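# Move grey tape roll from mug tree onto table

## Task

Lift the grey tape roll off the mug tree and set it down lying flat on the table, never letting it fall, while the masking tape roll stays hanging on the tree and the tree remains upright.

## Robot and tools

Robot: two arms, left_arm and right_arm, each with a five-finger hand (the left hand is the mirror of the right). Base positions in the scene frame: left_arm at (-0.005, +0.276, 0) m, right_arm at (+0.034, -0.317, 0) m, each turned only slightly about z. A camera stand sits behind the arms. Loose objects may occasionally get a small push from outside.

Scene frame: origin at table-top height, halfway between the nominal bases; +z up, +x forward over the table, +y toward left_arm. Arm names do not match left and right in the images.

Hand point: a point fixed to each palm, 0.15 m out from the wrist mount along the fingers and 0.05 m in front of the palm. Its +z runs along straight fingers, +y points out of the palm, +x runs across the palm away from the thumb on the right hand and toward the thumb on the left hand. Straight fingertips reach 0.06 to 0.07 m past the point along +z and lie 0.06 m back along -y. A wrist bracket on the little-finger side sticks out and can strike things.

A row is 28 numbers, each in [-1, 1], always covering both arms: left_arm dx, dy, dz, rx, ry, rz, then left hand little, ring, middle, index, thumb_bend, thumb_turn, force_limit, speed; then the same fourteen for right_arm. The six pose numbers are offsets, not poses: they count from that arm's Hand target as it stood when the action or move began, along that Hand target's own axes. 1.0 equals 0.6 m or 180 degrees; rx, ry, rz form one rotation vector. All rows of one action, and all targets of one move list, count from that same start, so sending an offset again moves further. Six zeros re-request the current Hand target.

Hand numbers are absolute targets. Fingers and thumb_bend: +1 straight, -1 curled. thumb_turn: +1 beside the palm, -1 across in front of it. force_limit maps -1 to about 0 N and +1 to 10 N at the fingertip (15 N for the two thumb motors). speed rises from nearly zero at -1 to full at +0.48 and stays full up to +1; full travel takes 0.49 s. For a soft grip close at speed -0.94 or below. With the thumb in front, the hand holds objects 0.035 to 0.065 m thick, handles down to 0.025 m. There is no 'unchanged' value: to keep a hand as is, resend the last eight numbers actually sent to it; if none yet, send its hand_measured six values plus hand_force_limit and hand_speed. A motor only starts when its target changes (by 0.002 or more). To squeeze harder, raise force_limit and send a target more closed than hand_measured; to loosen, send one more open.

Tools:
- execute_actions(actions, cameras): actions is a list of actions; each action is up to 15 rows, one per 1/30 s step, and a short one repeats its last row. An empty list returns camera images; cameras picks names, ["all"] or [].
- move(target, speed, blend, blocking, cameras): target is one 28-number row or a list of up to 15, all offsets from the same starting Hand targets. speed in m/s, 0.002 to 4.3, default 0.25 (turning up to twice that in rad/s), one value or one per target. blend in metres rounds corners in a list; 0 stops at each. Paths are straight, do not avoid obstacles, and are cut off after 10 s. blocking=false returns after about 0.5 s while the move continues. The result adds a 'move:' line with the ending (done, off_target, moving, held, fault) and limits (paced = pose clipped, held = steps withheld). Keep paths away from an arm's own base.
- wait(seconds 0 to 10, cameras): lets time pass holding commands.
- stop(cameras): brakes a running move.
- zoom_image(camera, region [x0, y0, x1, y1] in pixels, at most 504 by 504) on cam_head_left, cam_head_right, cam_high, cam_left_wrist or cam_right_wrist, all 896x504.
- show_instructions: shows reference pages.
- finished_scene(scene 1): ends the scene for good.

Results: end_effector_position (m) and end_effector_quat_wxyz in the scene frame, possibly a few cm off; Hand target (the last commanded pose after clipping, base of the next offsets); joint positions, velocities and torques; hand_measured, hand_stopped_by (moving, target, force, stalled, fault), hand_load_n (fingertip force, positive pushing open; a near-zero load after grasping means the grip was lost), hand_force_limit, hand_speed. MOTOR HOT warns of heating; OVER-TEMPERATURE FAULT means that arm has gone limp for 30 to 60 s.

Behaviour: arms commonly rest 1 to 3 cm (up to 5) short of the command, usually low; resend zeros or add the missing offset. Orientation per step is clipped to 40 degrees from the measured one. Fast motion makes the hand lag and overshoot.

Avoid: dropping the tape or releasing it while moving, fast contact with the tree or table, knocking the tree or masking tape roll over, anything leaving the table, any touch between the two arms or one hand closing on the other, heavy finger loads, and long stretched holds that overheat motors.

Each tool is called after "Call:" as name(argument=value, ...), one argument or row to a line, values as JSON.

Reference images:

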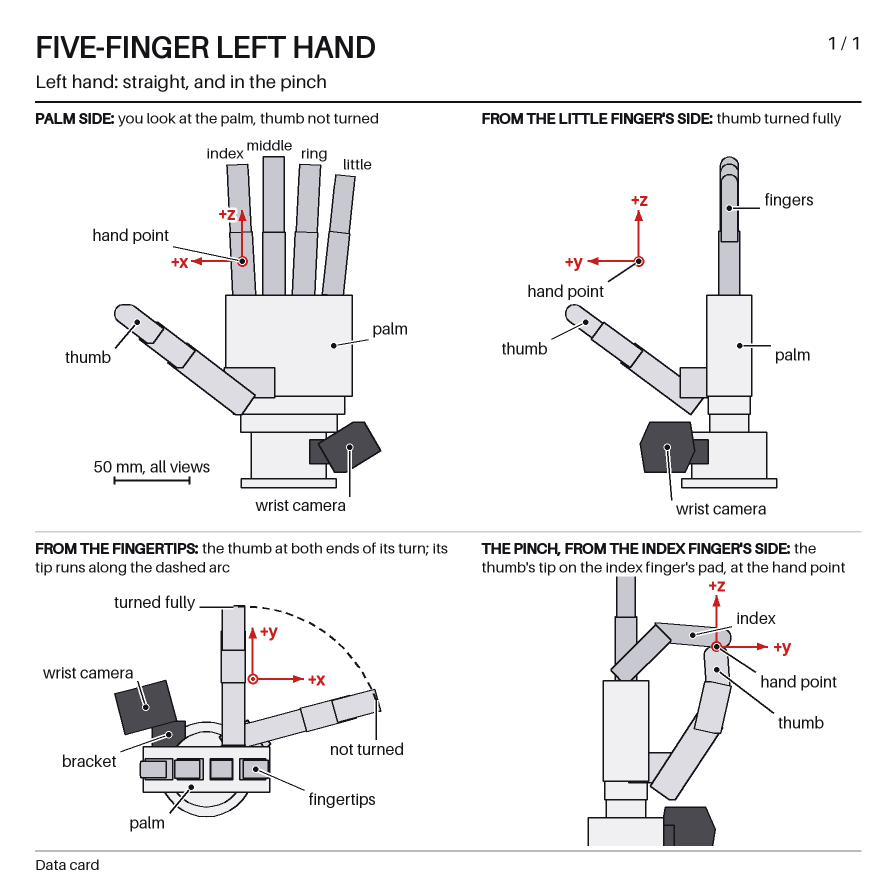

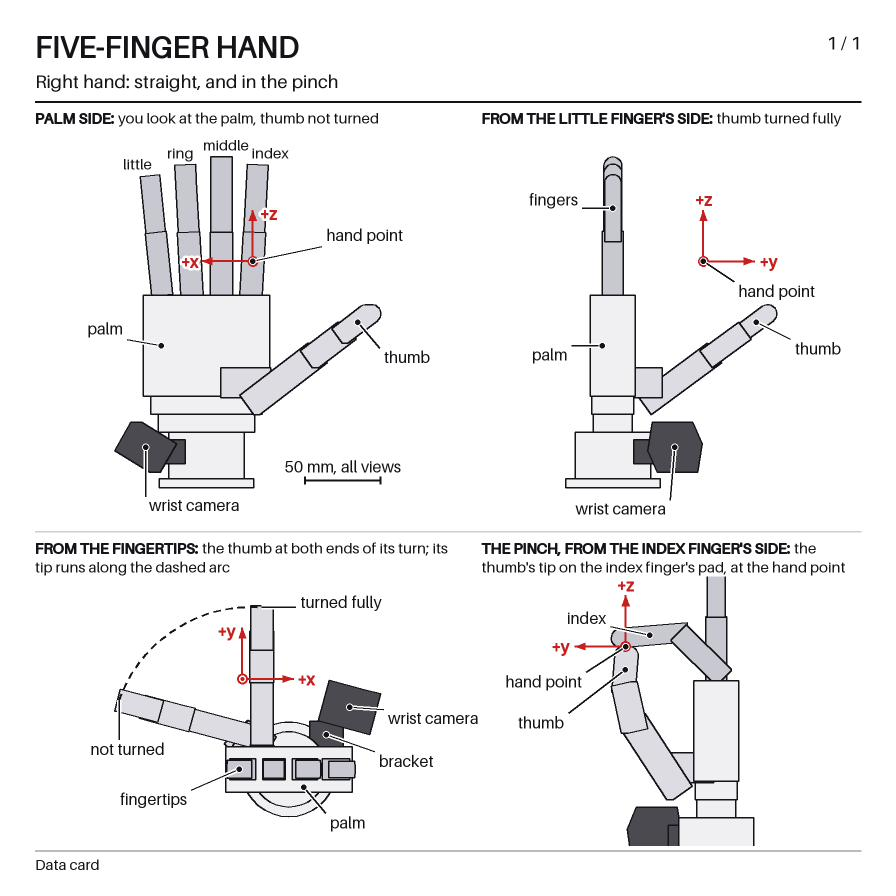

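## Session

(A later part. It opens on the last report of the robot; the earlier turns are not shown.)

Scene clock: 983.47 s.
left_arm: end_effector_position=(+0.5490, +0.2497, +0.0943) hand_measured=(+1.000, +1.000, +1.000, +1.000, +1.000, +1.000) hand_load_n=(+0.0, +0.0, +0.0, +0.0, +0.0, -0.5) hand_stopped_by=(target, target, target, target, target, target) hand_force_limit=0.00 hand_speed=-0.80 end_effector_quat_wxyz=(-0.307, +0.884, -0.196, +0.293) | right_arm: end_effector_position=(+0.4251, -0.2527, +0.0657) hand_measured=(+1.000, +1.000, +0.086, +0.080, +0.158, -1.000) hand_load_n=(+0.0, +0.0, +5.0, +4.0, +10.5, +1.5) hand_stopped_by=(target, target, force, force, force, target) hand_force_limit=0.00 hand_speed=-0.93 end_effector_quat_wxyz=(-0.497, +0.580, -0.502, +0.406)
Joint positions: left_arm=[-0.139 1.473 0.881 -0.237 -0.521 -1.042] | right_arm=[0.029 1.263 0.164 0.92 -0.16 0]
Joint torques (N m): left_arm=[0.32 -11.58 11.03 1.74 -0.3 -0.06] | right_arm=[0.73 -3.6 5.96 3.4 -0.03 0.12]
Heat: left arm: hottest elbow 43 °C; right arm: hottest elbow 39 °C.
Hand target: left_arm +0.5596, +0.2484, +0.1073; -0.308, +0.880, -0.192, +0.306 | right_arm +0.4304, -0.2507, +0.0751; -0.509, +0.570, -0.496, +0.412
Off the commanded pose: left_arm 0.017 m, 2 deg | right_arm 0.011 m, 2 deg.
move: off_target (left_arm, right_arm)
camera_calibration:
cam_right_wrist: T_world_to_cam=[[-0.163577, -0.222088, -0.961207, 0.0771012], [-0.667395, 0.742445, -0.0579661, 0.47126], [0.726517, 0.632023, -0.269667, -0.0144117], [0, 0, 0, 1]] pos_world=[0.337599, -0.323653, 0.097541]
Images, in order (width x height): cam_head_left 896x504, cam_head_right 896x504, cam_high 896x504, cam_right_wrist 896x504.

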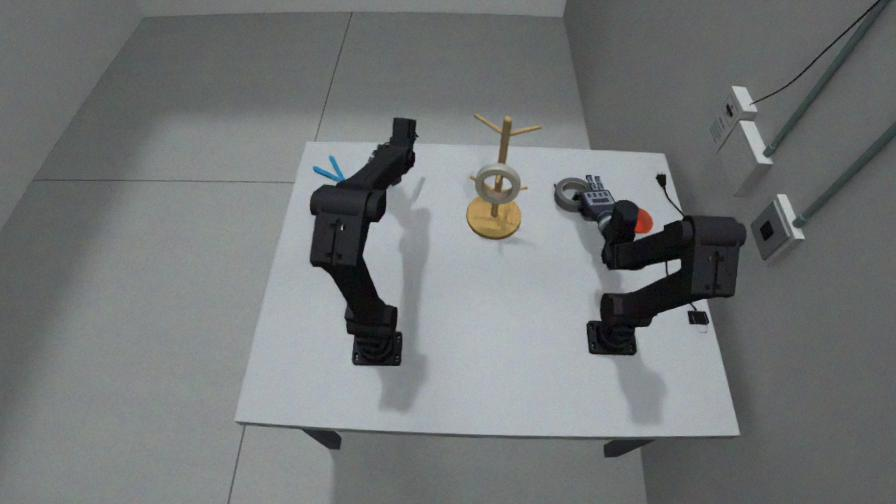

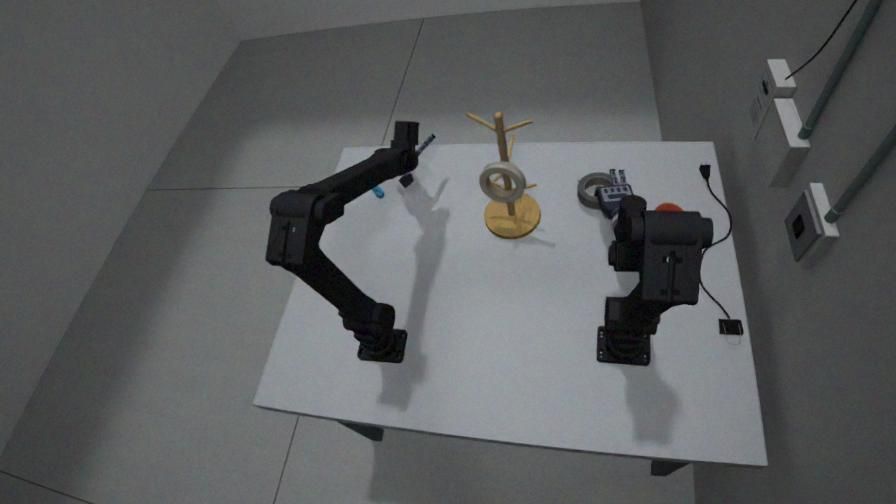

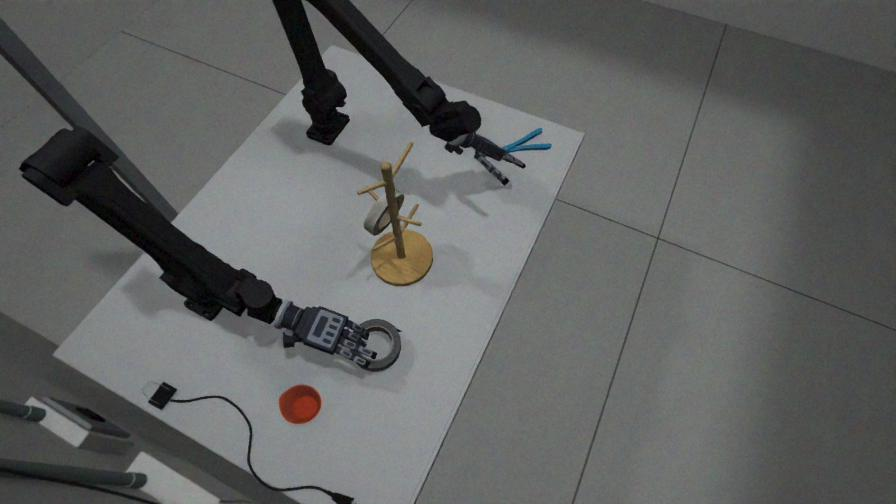

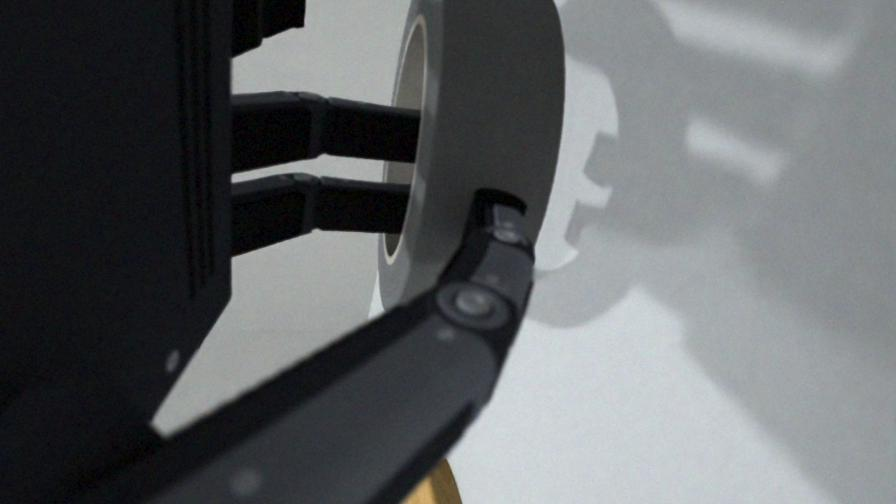

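Call:
move(
  target=[0,0,0,0,0,0,1,1,1,1,1,1,0,-0.8,0,0.0328,0.005,0,0,0,1,1,-0.05,-0.05,0.0,-1,0.0,-0.93],
  speed=0.05,
  cameras=["cam_head_left","cam_high","cam_right_wrist"],
)

Scene clock: 1009.53 s.
left_arm: end_effector_position=(+0.5490, +0.2497, +0.0943) hand_measured=(+1.000, +1.000, +1.000, +1.000, +1.000, +1.000) hand_load_n=(+0.0, +0.0, +0.0, +0.0, +0.0, +0.0) hand_stopped_by=(target, target, target, target, target, target) hand_force_limit=0.00 hand_speed=-0.80 end_effector_quat_wxyz=(-0.307, +0.884, -0.196, +0.293) | right_arm: end_effector_position=(+0.4264, -0.2526, +0.0474) hand_measured=(+1.000, +1.000, +0.086, +0.080, +0.158, -1.000) hand_load_n=(+0.0, -0.5, +4.5, +4.0, +10.0, +1.0) hand_stopped_by=(target, target, force, force, force, target) hand_force_limit=0.00 hand_speed=-0.93 end_effector_quat_wxyz=(-0.498, +0.579, -0.502, +0.407)
Joint positions: left_arm=[-0.139 1.473 0.881 -0.237 -0.521 -1.042] | right_arm=[0.029 1.406 0.154 1.076 -0.16 0]
Joint torques (N m): left_arm=[0.21 -11.46 11.02 1.78 -0.31 -0.06] | right_arm=[0.44 -4.72 4.59 3.4 0.11 0.13]
Heat: left arm: hottest elbow 43 °C; right arm: hottest elbow 38 °C.
Hand target: left_arm +0.5596, +0.2484, +0.1073; -0.308, +0.880, -0.192, +0.306 | right_arm +0.4305, -0.2500, +0.0552; -0.509, +0.570, -0.496, +0.412
Off the commanded pose: left_arm 0.017 m, 2 deg | right_arm 0.009 m, 2 deg.
move: off_target (left_arm)
camera_calibration:
cam_right_wrist: T_world_to_cam=[[-0.16033, -0.221292, -0.961938, 0.0586284], [-0.667144, 0.742539, -0.0596243, 0.471059], [0.727471, 0.632191, -0.266685, -0.0208041], [0, 0, 0, 1]] pos_world=[0.338798, -0.323653, 0.0789353]
Images, in order (width x height): cam_head_left 896x504, cam_high 896x504, cam_right_wrist 896x504.

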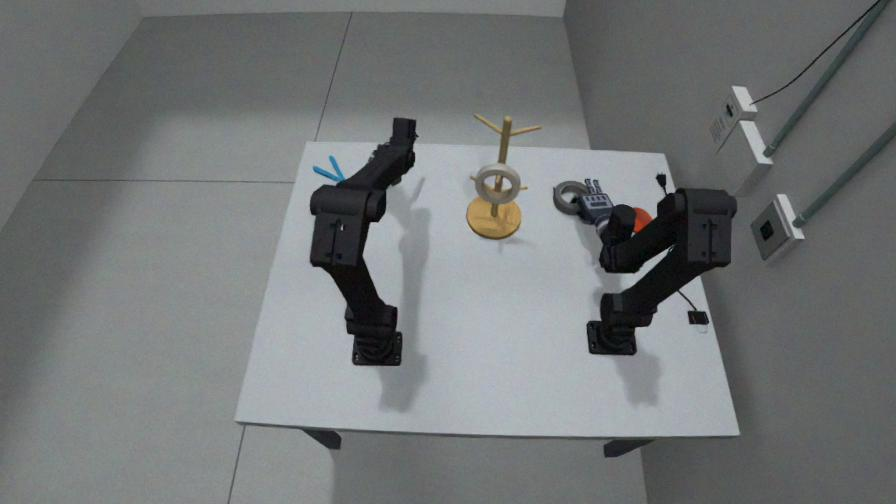

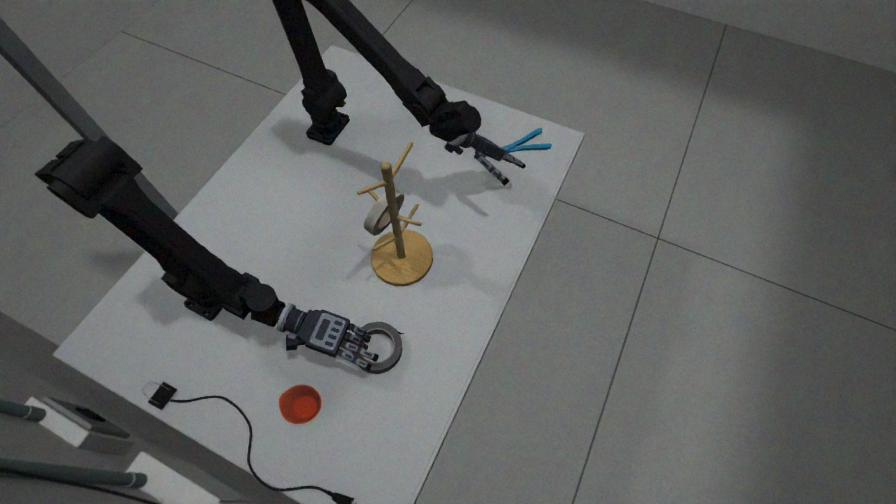

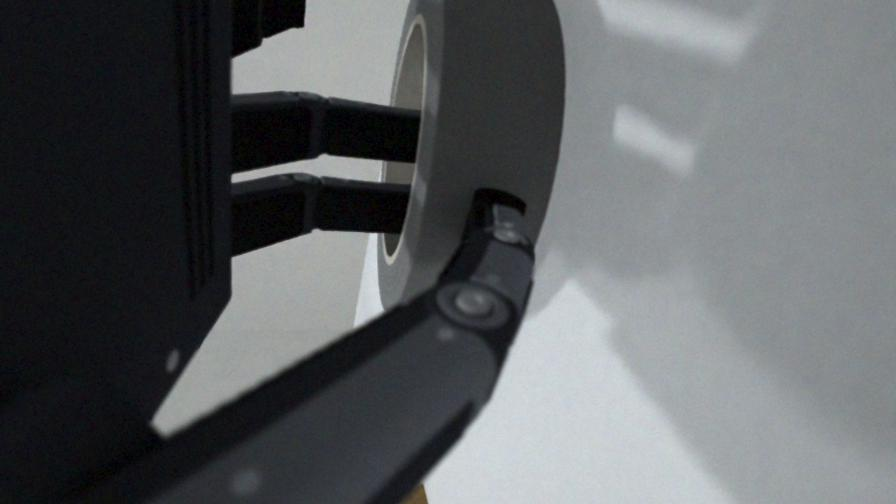

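Call:
move(
  target=[0,0,0,0,0,0,1,1,1,1,1,1,0,-0.8,0,0.02,0.003,0,0,0,1,1,-0.05,-0.05,0.0,-1,0.0,-0.93],
  speed=0.03,
  cameras=["cam_high","cam_right_wrist"],
)

Call:
zoom_image(
  camera="cam_high",
  region=[310, 295, 410, 395],
)

Scene clock: 1014.67 s.
left_arm: end_effector_position=(+0.5490, +0.2497, +0.0943) hand_measured=(+1.000, +1.000, +1.000, +1.000, +1.000, +1.000) hand_load_n=(+0.0, +0.0, +0.0, +0.0, +0.0, +0.0) hand_stopped_by=(target, target, target, target, target, target) hand_force_limit=0.00 hand_speed=-0.80 end_effector_quat_wxyz=(-0.307, +0.884, -0.196, +0.293) | right_arm: end_effector_position=(+0.4293, -0.2524, +0.0395) hand_measured=(+1.000, +1.000, +0.086, +0.080, +0.158, -1.000) hand_load_n=(+0.0, +0.0, +2.5, +2.5, +6.5, +0.5) hand_stopped_by=(target, target, force, force, force, target) hand_force_limit=0.00 hand_speed=-0.93 end_effector_quat_wxyz=(-0.502, +0.575, -0.499, +0.410)
Joint positions: left_arm=[-0.139 1.473 0.881 -0.237 -0.521 -1.042] | right_arm=[0.029 1.496 0.154 1.179 -0.16 0.004]
Joint torques (N m): left_arm=[0.26 -11.52 11.03 1.77 -0.3 -0.06] | right_arm=[0.67 -4.66 3.47 3.44 0.16 0.08]
Heat: left arm: hottest elbow 43 °C; right arm: hottest elbow 38 °C.
Hand target: left_arm +0.5596, +0.2484, +0.1073; -0.308, +0.880, -0.192, +0.306 | right_arm +0.4305, -0.2496, +0.0431; -0.509, +0.570, -0.495, +0.412
Off the commanded pose: left_arm 0.017 m, 2 deg | right_arm 0.005 m, 1 deg.
move: off_target (left_arm)
camera_calibration:
cam_right_wrist: T_world_to_cam=[[-0.148285, -0.217968, -0.964625, 0.0473391], [-0.665625, 0.743393, -0.0656565, 0.472137], [0.731406, 0.632343, -0.255319, -0.0272193], [0, 0, 0, 1]] pos_world=[0.341194, -0.323453, 0.0697137]
Images, in order (width x height): cam_high 896x504, cam_right_wrist 896x504.

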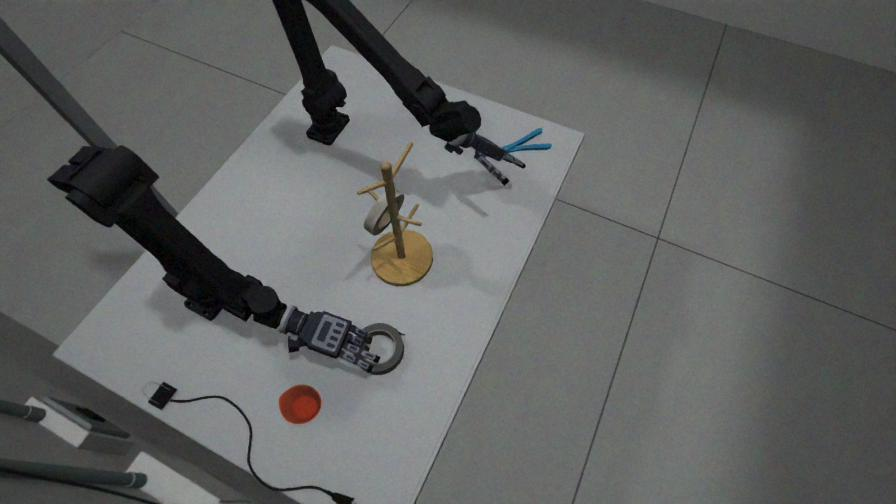

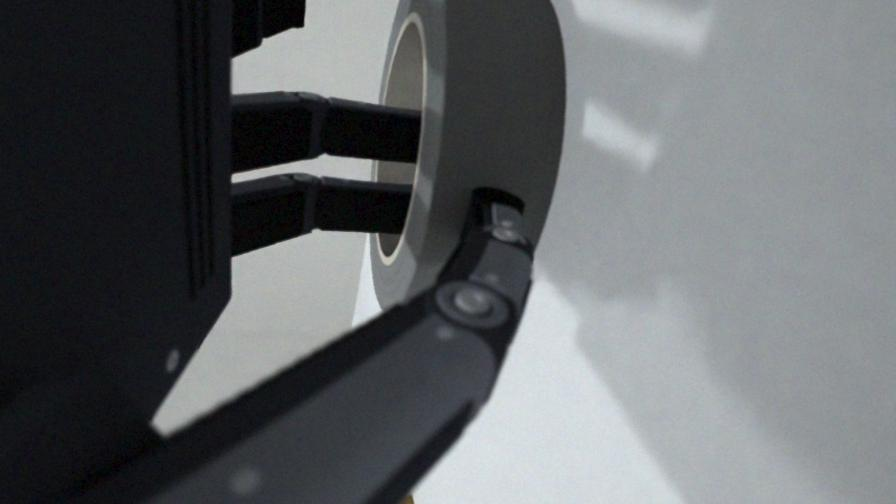

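Scaled by 5.040 from the camera's 896x504 image, which has a finer 1280x720 frame.

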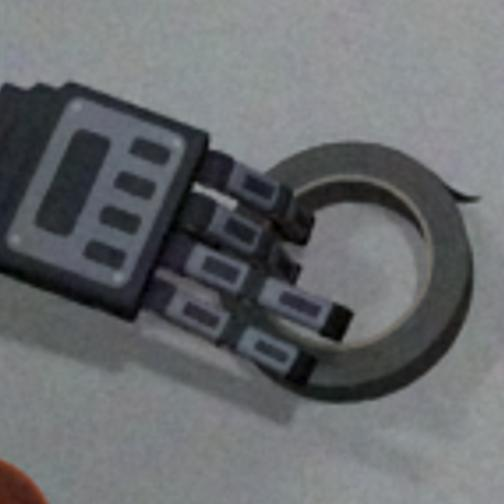

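Call:
execute_actions(
  actions=[],
  cameras=["cam_head_left","cam_head_right"],
)

Call:
zoom_image(
  camera="cam_head_left",
  region=[540, 160, 640, 230],
)

Call:
zoom_image(
  camera="cam_head_right",
  region=[380, 160, 520, 260],
)

Scene clock: 1024.97 s.
left_arm: end_effector_position=(+0.5490, +0.2497, +0.0943) hand_measured=(+1.000, +1.000, +1.000, +1.000, +1.000, +1.000) hand_load_n=(+0.0, +0.0, +0.0, +0.0, +0.0, +0.0) hand_stopped_by=(target, target, target, target, target, target) hand_force_limit=0.00 hand_speed=-0.80 end_effector_quat_wxyz=(-0.307, +0.884, -0.196, +0.293) | right_arm: end_effector_position=(+0.4293, -0.2524, +0.0395) hand_measured=(+1.000, +1.000, +0.086, +0.080, +0.158, -1.000) hand_load_n=(+0.0, -0.5, +2.5, +2.5, +6.5, +0.5) hand_stopped_by=(target, target, force, force, force, target) hand_force_limit=0.00 hand_speed=-0.93 end_effector_quat_wxyz=(-0.502, +0.575, -0.499, +0.410)
Joint positions: left_arm=[-0.139 1.473 0.881 -0.237 -0.521 -1.042] | right_arm=[0.029 1.496 0.154 1.179 -0.16 0.004]
Joint velocities: within noise
Joint torques (N m): left_arm=[0.26 -11.46 11.02 1.77 -0.3 -0.05] | right_arm=[0.73 -5.13 3.4 3.22 0.14 0.1]
Heat: left arm: hottest elbow 43 °C; right arm: hottest elbow 37 °C.
Hand target: left_arm +0.5596, +0.2484, +0.1073; -0.308, +0.880, -0.192, +0.306 | right_arm +0.4305, -0.2496, +0.0431; -0.509, +0.570, -0.495, +0.413
Off the commanded pose: left_arm 0.017 m, 2 deg | right_arm 0.005 m, 1 deg.
Images, in order (width x height): cam_head_left 896x504, cam_head_right 896x504.

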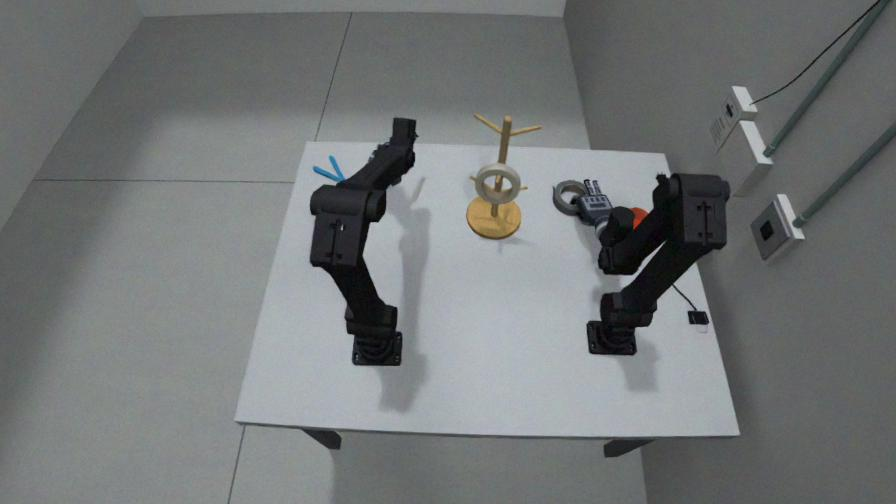

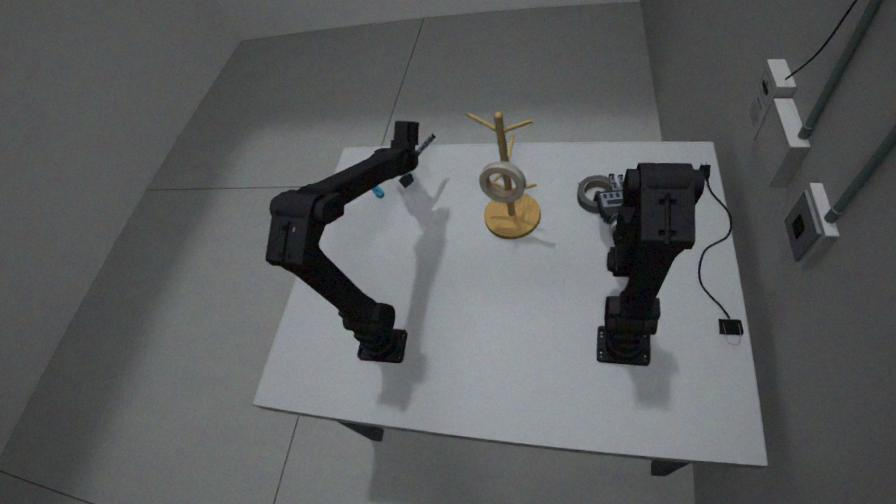

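Scaled by 5.040 from the camera's 896x504 image, which has a finer 1280x720 frame.

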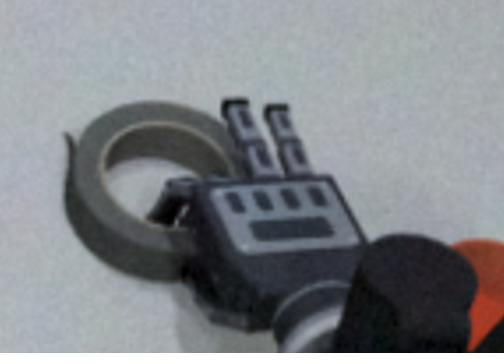

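Scaled by 3.600 from the camera's 896x504 image, which has a finer 1280x720 frame.

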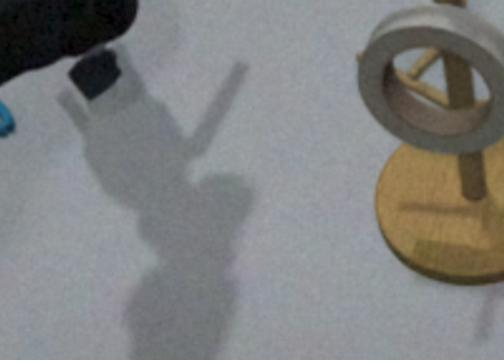

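Call:
move(
  target=[0,0,0,0,0,0,1,1,1,1,1,1,0,-0.8,0,0.0148,0.0023,0,0,0,1,1,-0.05,-0.05,0.0,-1,0.0,-0.93],
  speed=0.03,
  cameras=["cam_head_left","cam_high","cam_right_wrist"],
)

Call:
zoom_image(
  camera="cam_high",
  region=[310, 295, 410, 395],
)

Call:
zoom_image(
  camera="cam_head_left",
  region=[540, 160, 640, 230],
)

Scene clock: 1036.47 s.
left_arm: end_effector_position=(+0.5490, +0.2497, +0.0943) hand_measured=(+1.000, +1.000, +1.000, +1.000, +1.000, +1.000) hand_load_n=(+0.0, +0.0, +0.0, +0.0, +0.0, -0.5) hand_stopped_by=(target, target, target, target, target, target) hand_force_limit=0.00 hand_speed=-0.80 end_effector_quat_wxyz=(-0.307, +0.884, -0.196, +0.293) | right_arm: end_effector_position=(+0.4323, -0.2524, +0.0384) hand_measured=(+1.000, +1.000, +0.086, +0.080, +0.158, -1.000) hand_load_n=(+0.0, +0.0, +3.5, +3.5, +4.5, +0.5) hand_stopped_by=(target, target, force, force, force, target) hand_force_limit=0.00 hand_speed=-0.93 end_effector_quat_wxyz=(-0.509, +0.568, -0.494, +0.417)
Joint positions: left_arm=[-0.139 1.473 0.881 -0.237 -0.521 -1.042] | right_arm=[0.029 1.557 0.154 1.266 -0.159 0.007]
Joint torques (N m): left_arm=[0.38 -11.46 11.04 1.76 -0.31 -0.05] | right_arm=[1.14 -4.6 3 2.59 0.14 0.06]
Heat: left arm: hottest elbow 43 °C; right arm: hottest elbow 36 °C.
Hand target: left_arm +0.5596, +0.2484, +0.1073; -0.308, +0.880, -0.192, +0.306 | right_arm +0.4305, -0.2492, +0.0341; -0.509, +0.570, -0.495, +0.412
Off the commanded pose: left_arm 0.017 m, 2 deg | right_arm 0.006 m, 1 deg.
move: off_target (left_arm)
camera_calibration:
cam_right_wrist: T_world_to_cam=[[-0.124069, -0.214446, -0.968824, 0.0372516], [-0.662604, 0.744687, -0.0799799, 0.473683], [0.738622, 0.632024, -0.234485, -0.0337117], [0, 0, 0, 1]] pos_world=[0.343387, -0.323451, 0.0660705]
Images, in order (width x height): cam_head_left 896x504, cam_high 896x504, cam_right_wrist 896x504.

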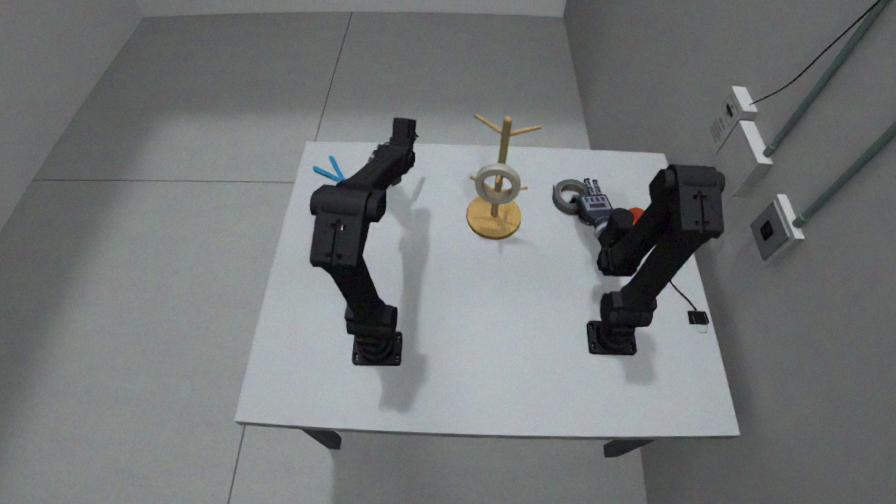

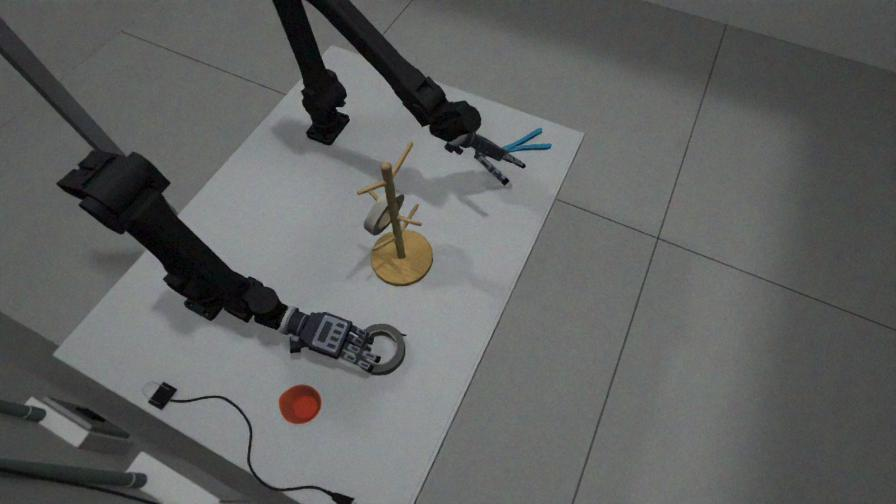

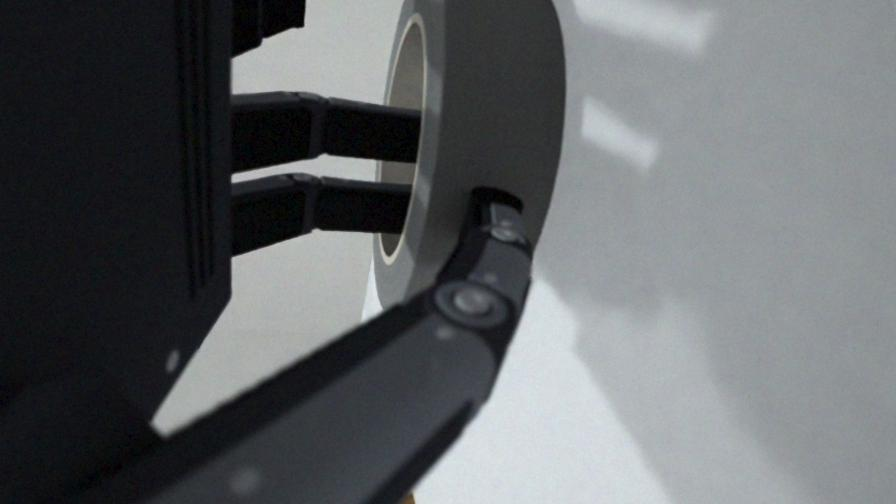

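Scaled by 5.040 from the camera's 896x504 image, which has a finer 1280x720 frame.

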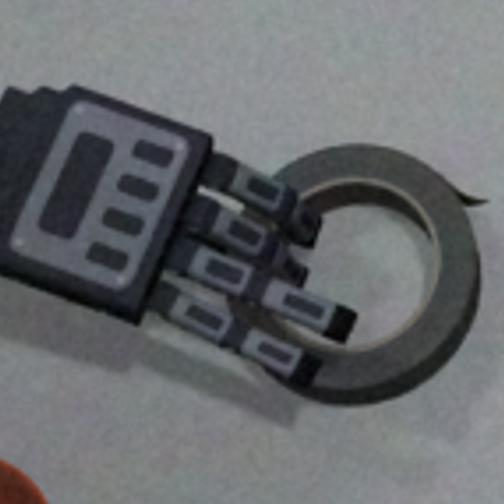

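Scaled by 5.040 from the camera's 896x504 image, which has a finer 1280x720 frame.

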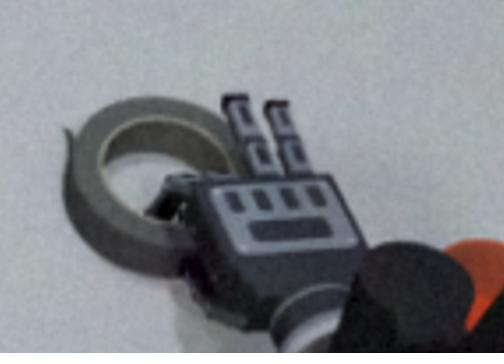

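Call:
zoom_image(
  camera="cam_right_wrist",
  region=[380, 0, 680, 504],
)

Scaled by 1.000.

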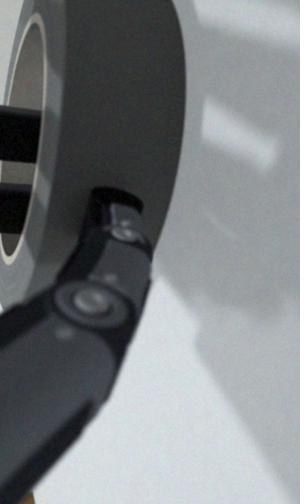

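Call:
move(
  target=[0,0,0,0,0,0,1,1,1,1,1,1,0,-0.8,0,0.0115,0.0018,0,0,0,1,1,-0.05,-0.05,0.0,-1,0.0,-0.93],
  speed=0.03,
  cameras=["cam_head_left","cam_high","cam_right_wrist"],
)

Call:
zoom_image(
  camera="cam_high",
  region=[310, 295, 410, 395],
)

Call:
zoom_image(
  camera="cam_head_left",
  region=[540, 160, 640, 230],
)

Scene clock: 1079.33 s.
left_arm: end_effector_position=(+0.5490, +0.2497, +0.0943) hand_measured=(+1.000, +1.000, +1.000, +1.000, +1.000, +1.000) hand_load_n=(+0.0, +0.0, +0.0, +0.0, +0.0, +0.0) hand_stopped_by=(target, target, target, target, target, target) hand_force_limit=0.00 hand_speed=-0.80 end_effector_quat_wxyz=(-0.307, +0.884, -0.196, +0.293) | right_arm: end_effector_position=(+0.4342, -0.2523, +0.0376) hand_measured=(+1.000, +1.000, +0.086, +0.080, +0.158, -1.000) hand_load_n=(+0.0, +0.0, +4.5, +4.0, +3.5, +0.0) hand_stopped_by=(target, target, force, force, force, target) hand_force_limit=0.00 hand_speed=-0.93 end_effector_quat_wxyz=(-0.514, +0.563, -0.490, +0.422)
Joint positions: left_arm=[-0.139 1.473 0.881 -0.237 -0.521 -1.042] | right_arm=[0.029 1.604 0.154 1.333 -0.158 0.011]
Joint torques (N m): left_arm=[0.26 -11.46 11.04 1.77 -0.3 -0.06] | right_arm=[1.2 -3.66 2.62 2.11 0.15 0]
Heat: left arm: hottest elbow 43 °C; right arm: hottest elbow 35 °C.
Hand target: left_arm +0.5596, +0.2484, +0.1073; -0.308, +0.880, -0.192, +0.306 | right_arm +0.4306, -0.2490, +0.0271; -0.509, +0.570, -0.496, +0.412
Off the commanded pose: left_arm 0.017 m, 2 deg | right_arm 0.012 m, 2 deg.
move: off_target (left_arm, right_arm)
camera_calibration:
cam_right_wrist: T_world_to_cam=[[-0.105329, -0.210638, -0.971873, 0.0297508], [-0.659971, 0.745866, -0.0901286, 0.474364], [0.743871, 0.631915, -0.217576, -0.0382887], [0, 0, 0, 1]] pos_world=[0.344682, -0.32335, 0.063337]
Images, in order (width x height): cam_head_left 896x504, cam_high 896x504, cam_right_wrist 896x504.

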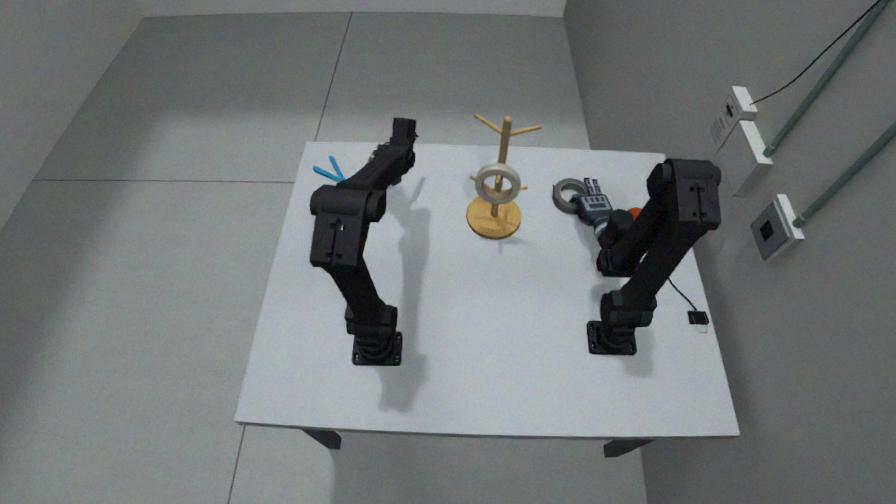

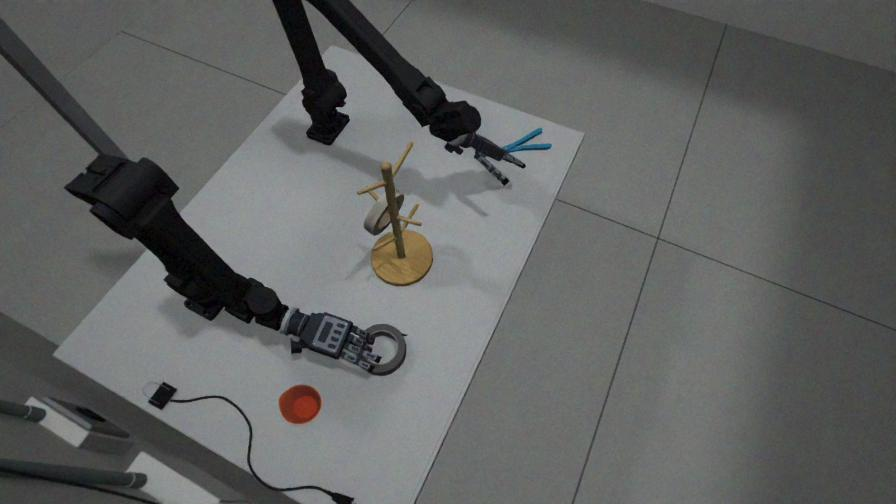

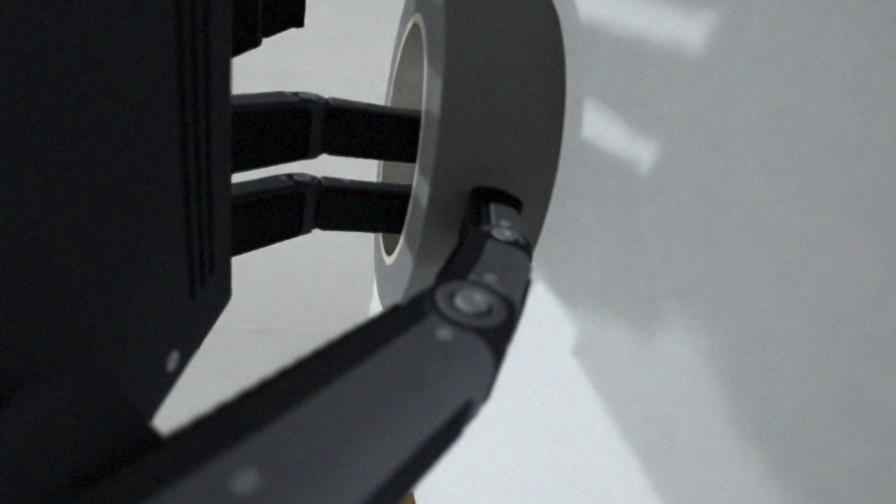

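Scaled by 5.040 from the camera's 896x504 image, which has a finer 1280x720 frame.

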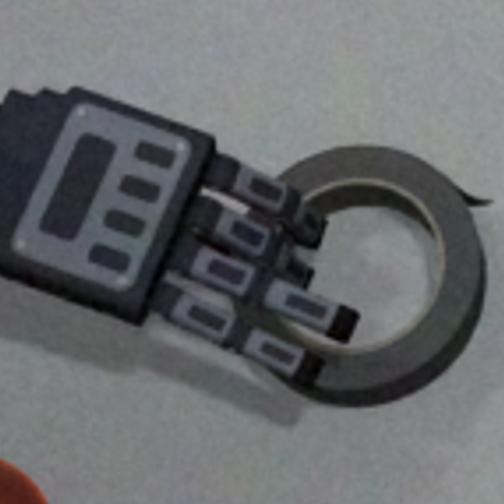

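Scaled by 5.040 from the camera's 896x504 image, which has a finer 1280x720 frame.

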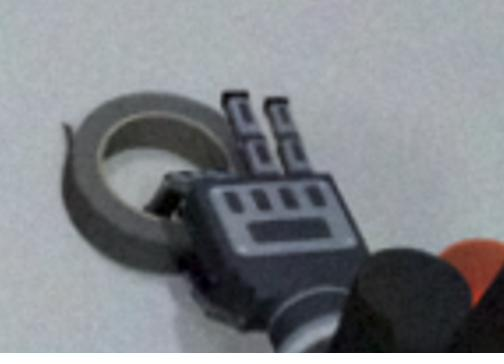

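Call:
move(
  target=[0,0,0,0,0,0,1,1,1,1,1,1,0,-0.8,0,-0.0197,-0.003,0,0,0,1,1,-0.05,-0.05,0.0,-1,0.0,-0.93],
  speed=0.03,
)

Scene clock: 1117.27 s.
left_arm: end_effector_position=(+0.5490, +0.2497, +0.0943) hand_measured=(+1.000, +1.000, +1.000, +1.000, +1.000, +1.000) hand_load_n=(+0.0, +0.0, +0.0, +0.0, +0.0, +0.0) hand_stopped_by=(target, target, target, target, target, target) hand_force_limit=0.00 hand_speed=-0.80 end_effector_quat_wxyz=(-0.307, +0.884, -0.196, +0.293) | right_arm: end_effector_position=(+0.4321, -0.2524, +0.0387) hand_measured=(+1.000, +1.000, +0.086, +0.080, +0.158, -1.000) hand_load_n=(+0.0, +0.0, +3.5, +3.5, +5.5, +0.0) hand_stopped_by=(target, target, force, force, force, target) hand_force_limit=0.00 hand_speed=-0.93 end_effector_quat_wxyz=(-0.509, +0.568, -0.496, +0.415)
Joint positions: left_arm=[-0.139 1.473 0.881 -0.237 -0.521 -1.042] | right_arm=[0.029 1.549 0.154 1.256 -0.158 0.011]
Joint torques (N m): left_arm=[0.32 -11.46 11.03 1.77 -0.31 -0.06] | right_arm=[0.62 -6.42 3.07 1.68 0.11 0.04]
Heat: left arm: hottest elbow 43 °C; right arm: hottest elbow 34 °C.
Hand target: left_arm +0.5596, +0.2484, +0.1073; -0.308, +0.880, -0.192, +0.306 | right_arm +0.4306, -0.2494, +0.0391; -0.509, +0.570, -0.496, +0.412
Off the commanded pose: left_arm 0.017 m, 2 deg | right_arm 0.003 m, 0 deg.
move: off_target (left_arm)

Call:
move(
  target=[0,0,0,0,0,0,1,1,1,1,1,1,0,-0.8,0,0,0,0,0,0,1,1,0.25,0.25,0.2,-1,0.0,-0.93],
  speed=0.03,
  cameras=["cam_head_left","cam_high","cam_right_wrist"],
)

Call:
zoom_image(
  camera="cam_high",
  region=[310, 295, 410, 395],
)

Scene clock: 1130.83 s.
left_arm: end_effector_position=(+0.5490, +0.2497, +0.0943) hand_measured=(+1.000, +1.000, +1.000, +1.000, +1.000, +1.000) hand_load_n=(+0.0, +0.0, +0.0, +0.0, +0.0, +0.0) hand_stopped_by=(target, target, target, target, target, target) hand_force_limit=0.00 hand_speed=-0.80 end_effector_quat_wxyz=(-0.307, +0.884, -0.196, +0.293) | right_arm: end_effector_position=(+0.4320, -0.2524, +0.0387) hand_measured=(+1.000, +1.000, +0.250, +0.250, +0.200, -1.000) hand_load_n=(+0.0, +0.0, +0.0, +0.0, +0.0, +0.5) hand_stopped_by=(target, target, target, target, target, target) hand_force_limit=0.00 hand_speed=-0.93 end_effector_quat_wxyz=(-0.509, +0.568, -0.496, +0.415)
Joint positions: left_arm=[-0.139 1.473 0.881 -0.237 -0.521 -1.042] | right_arm=[0.029 1.549 0.154 1.255 -0.158 0.011]
Joint torques (N m): left_arm=[0.26 -11.4 11 1.77 -0.3 -0.06] | right_arm=[1.14 -6.89 3.11 1.63 0.11 0.05]
Heat: left arm: hottest elbow 43 °C; right arm: hottest elbow 34 °C.
Hand target: left_arm +0.5596, +0.2484, +0.1073; -0.308, +0.880, -0.192, +0.306 | right_arm +0.4306, -0.2494, +0.0391; -0.509, +0.570, -0.496, +0.412
Off the commanded pose: left_arm 0.017 m, 2 deg | right_arm 0.003 m, 0 deg.
move: off_target (left_arm)
camera_calibration:
cam_right_wrist: T_world_to_cam=[[-0.127949, -0.210816, -0.969116, 0.0401544], [-0.661946, 0.745805, -0.0748436, 0.473237], [0.73855, 0.631927, -0.234974, -0.0334337], [0, 0, 0, 1]] pos_world=[0.343088, -0.32335, 0.066477]
Images, in order (width x height): cam_head_left 896x504, cam_high 896x504, cam_right_wrist 896x504.

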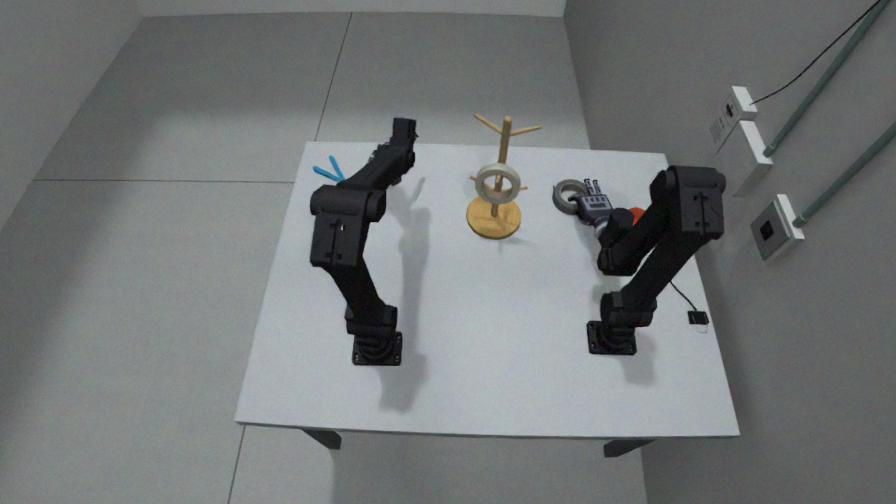

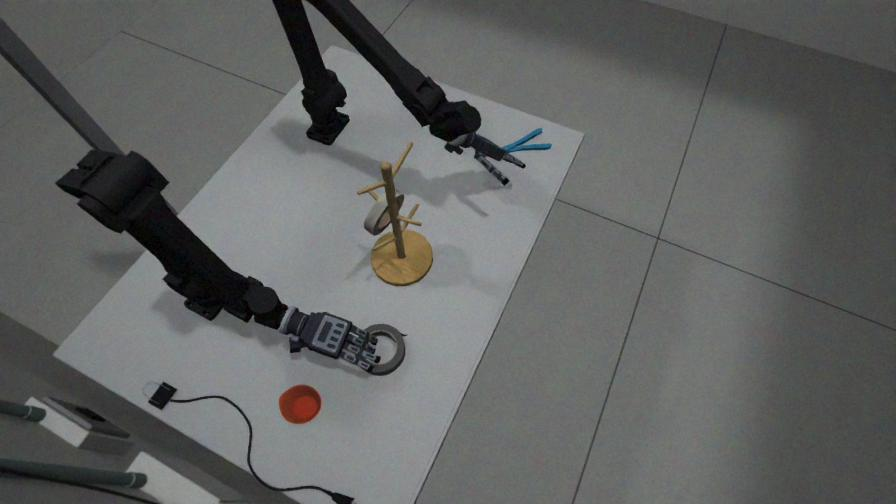

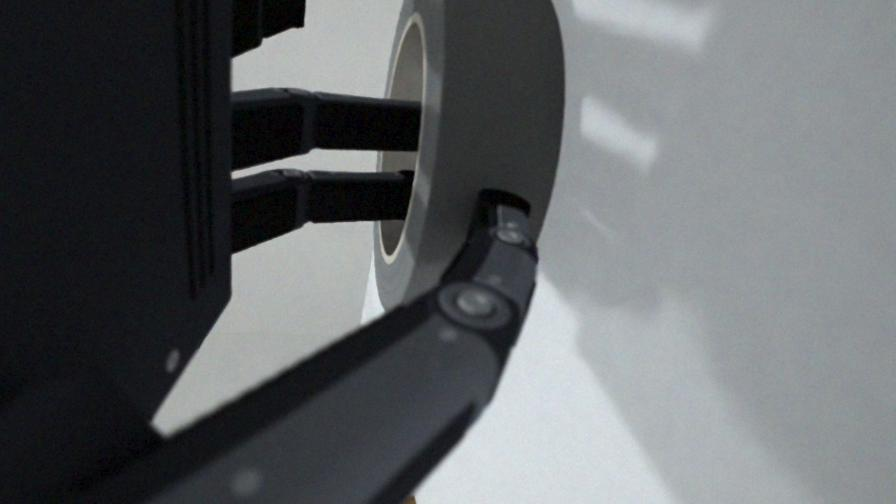

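Scaled by 5.040 from the camera's 896x504 image, which has a finer 1280x720 frame.

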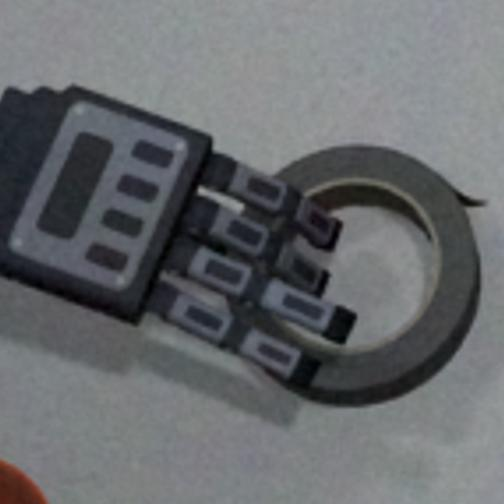

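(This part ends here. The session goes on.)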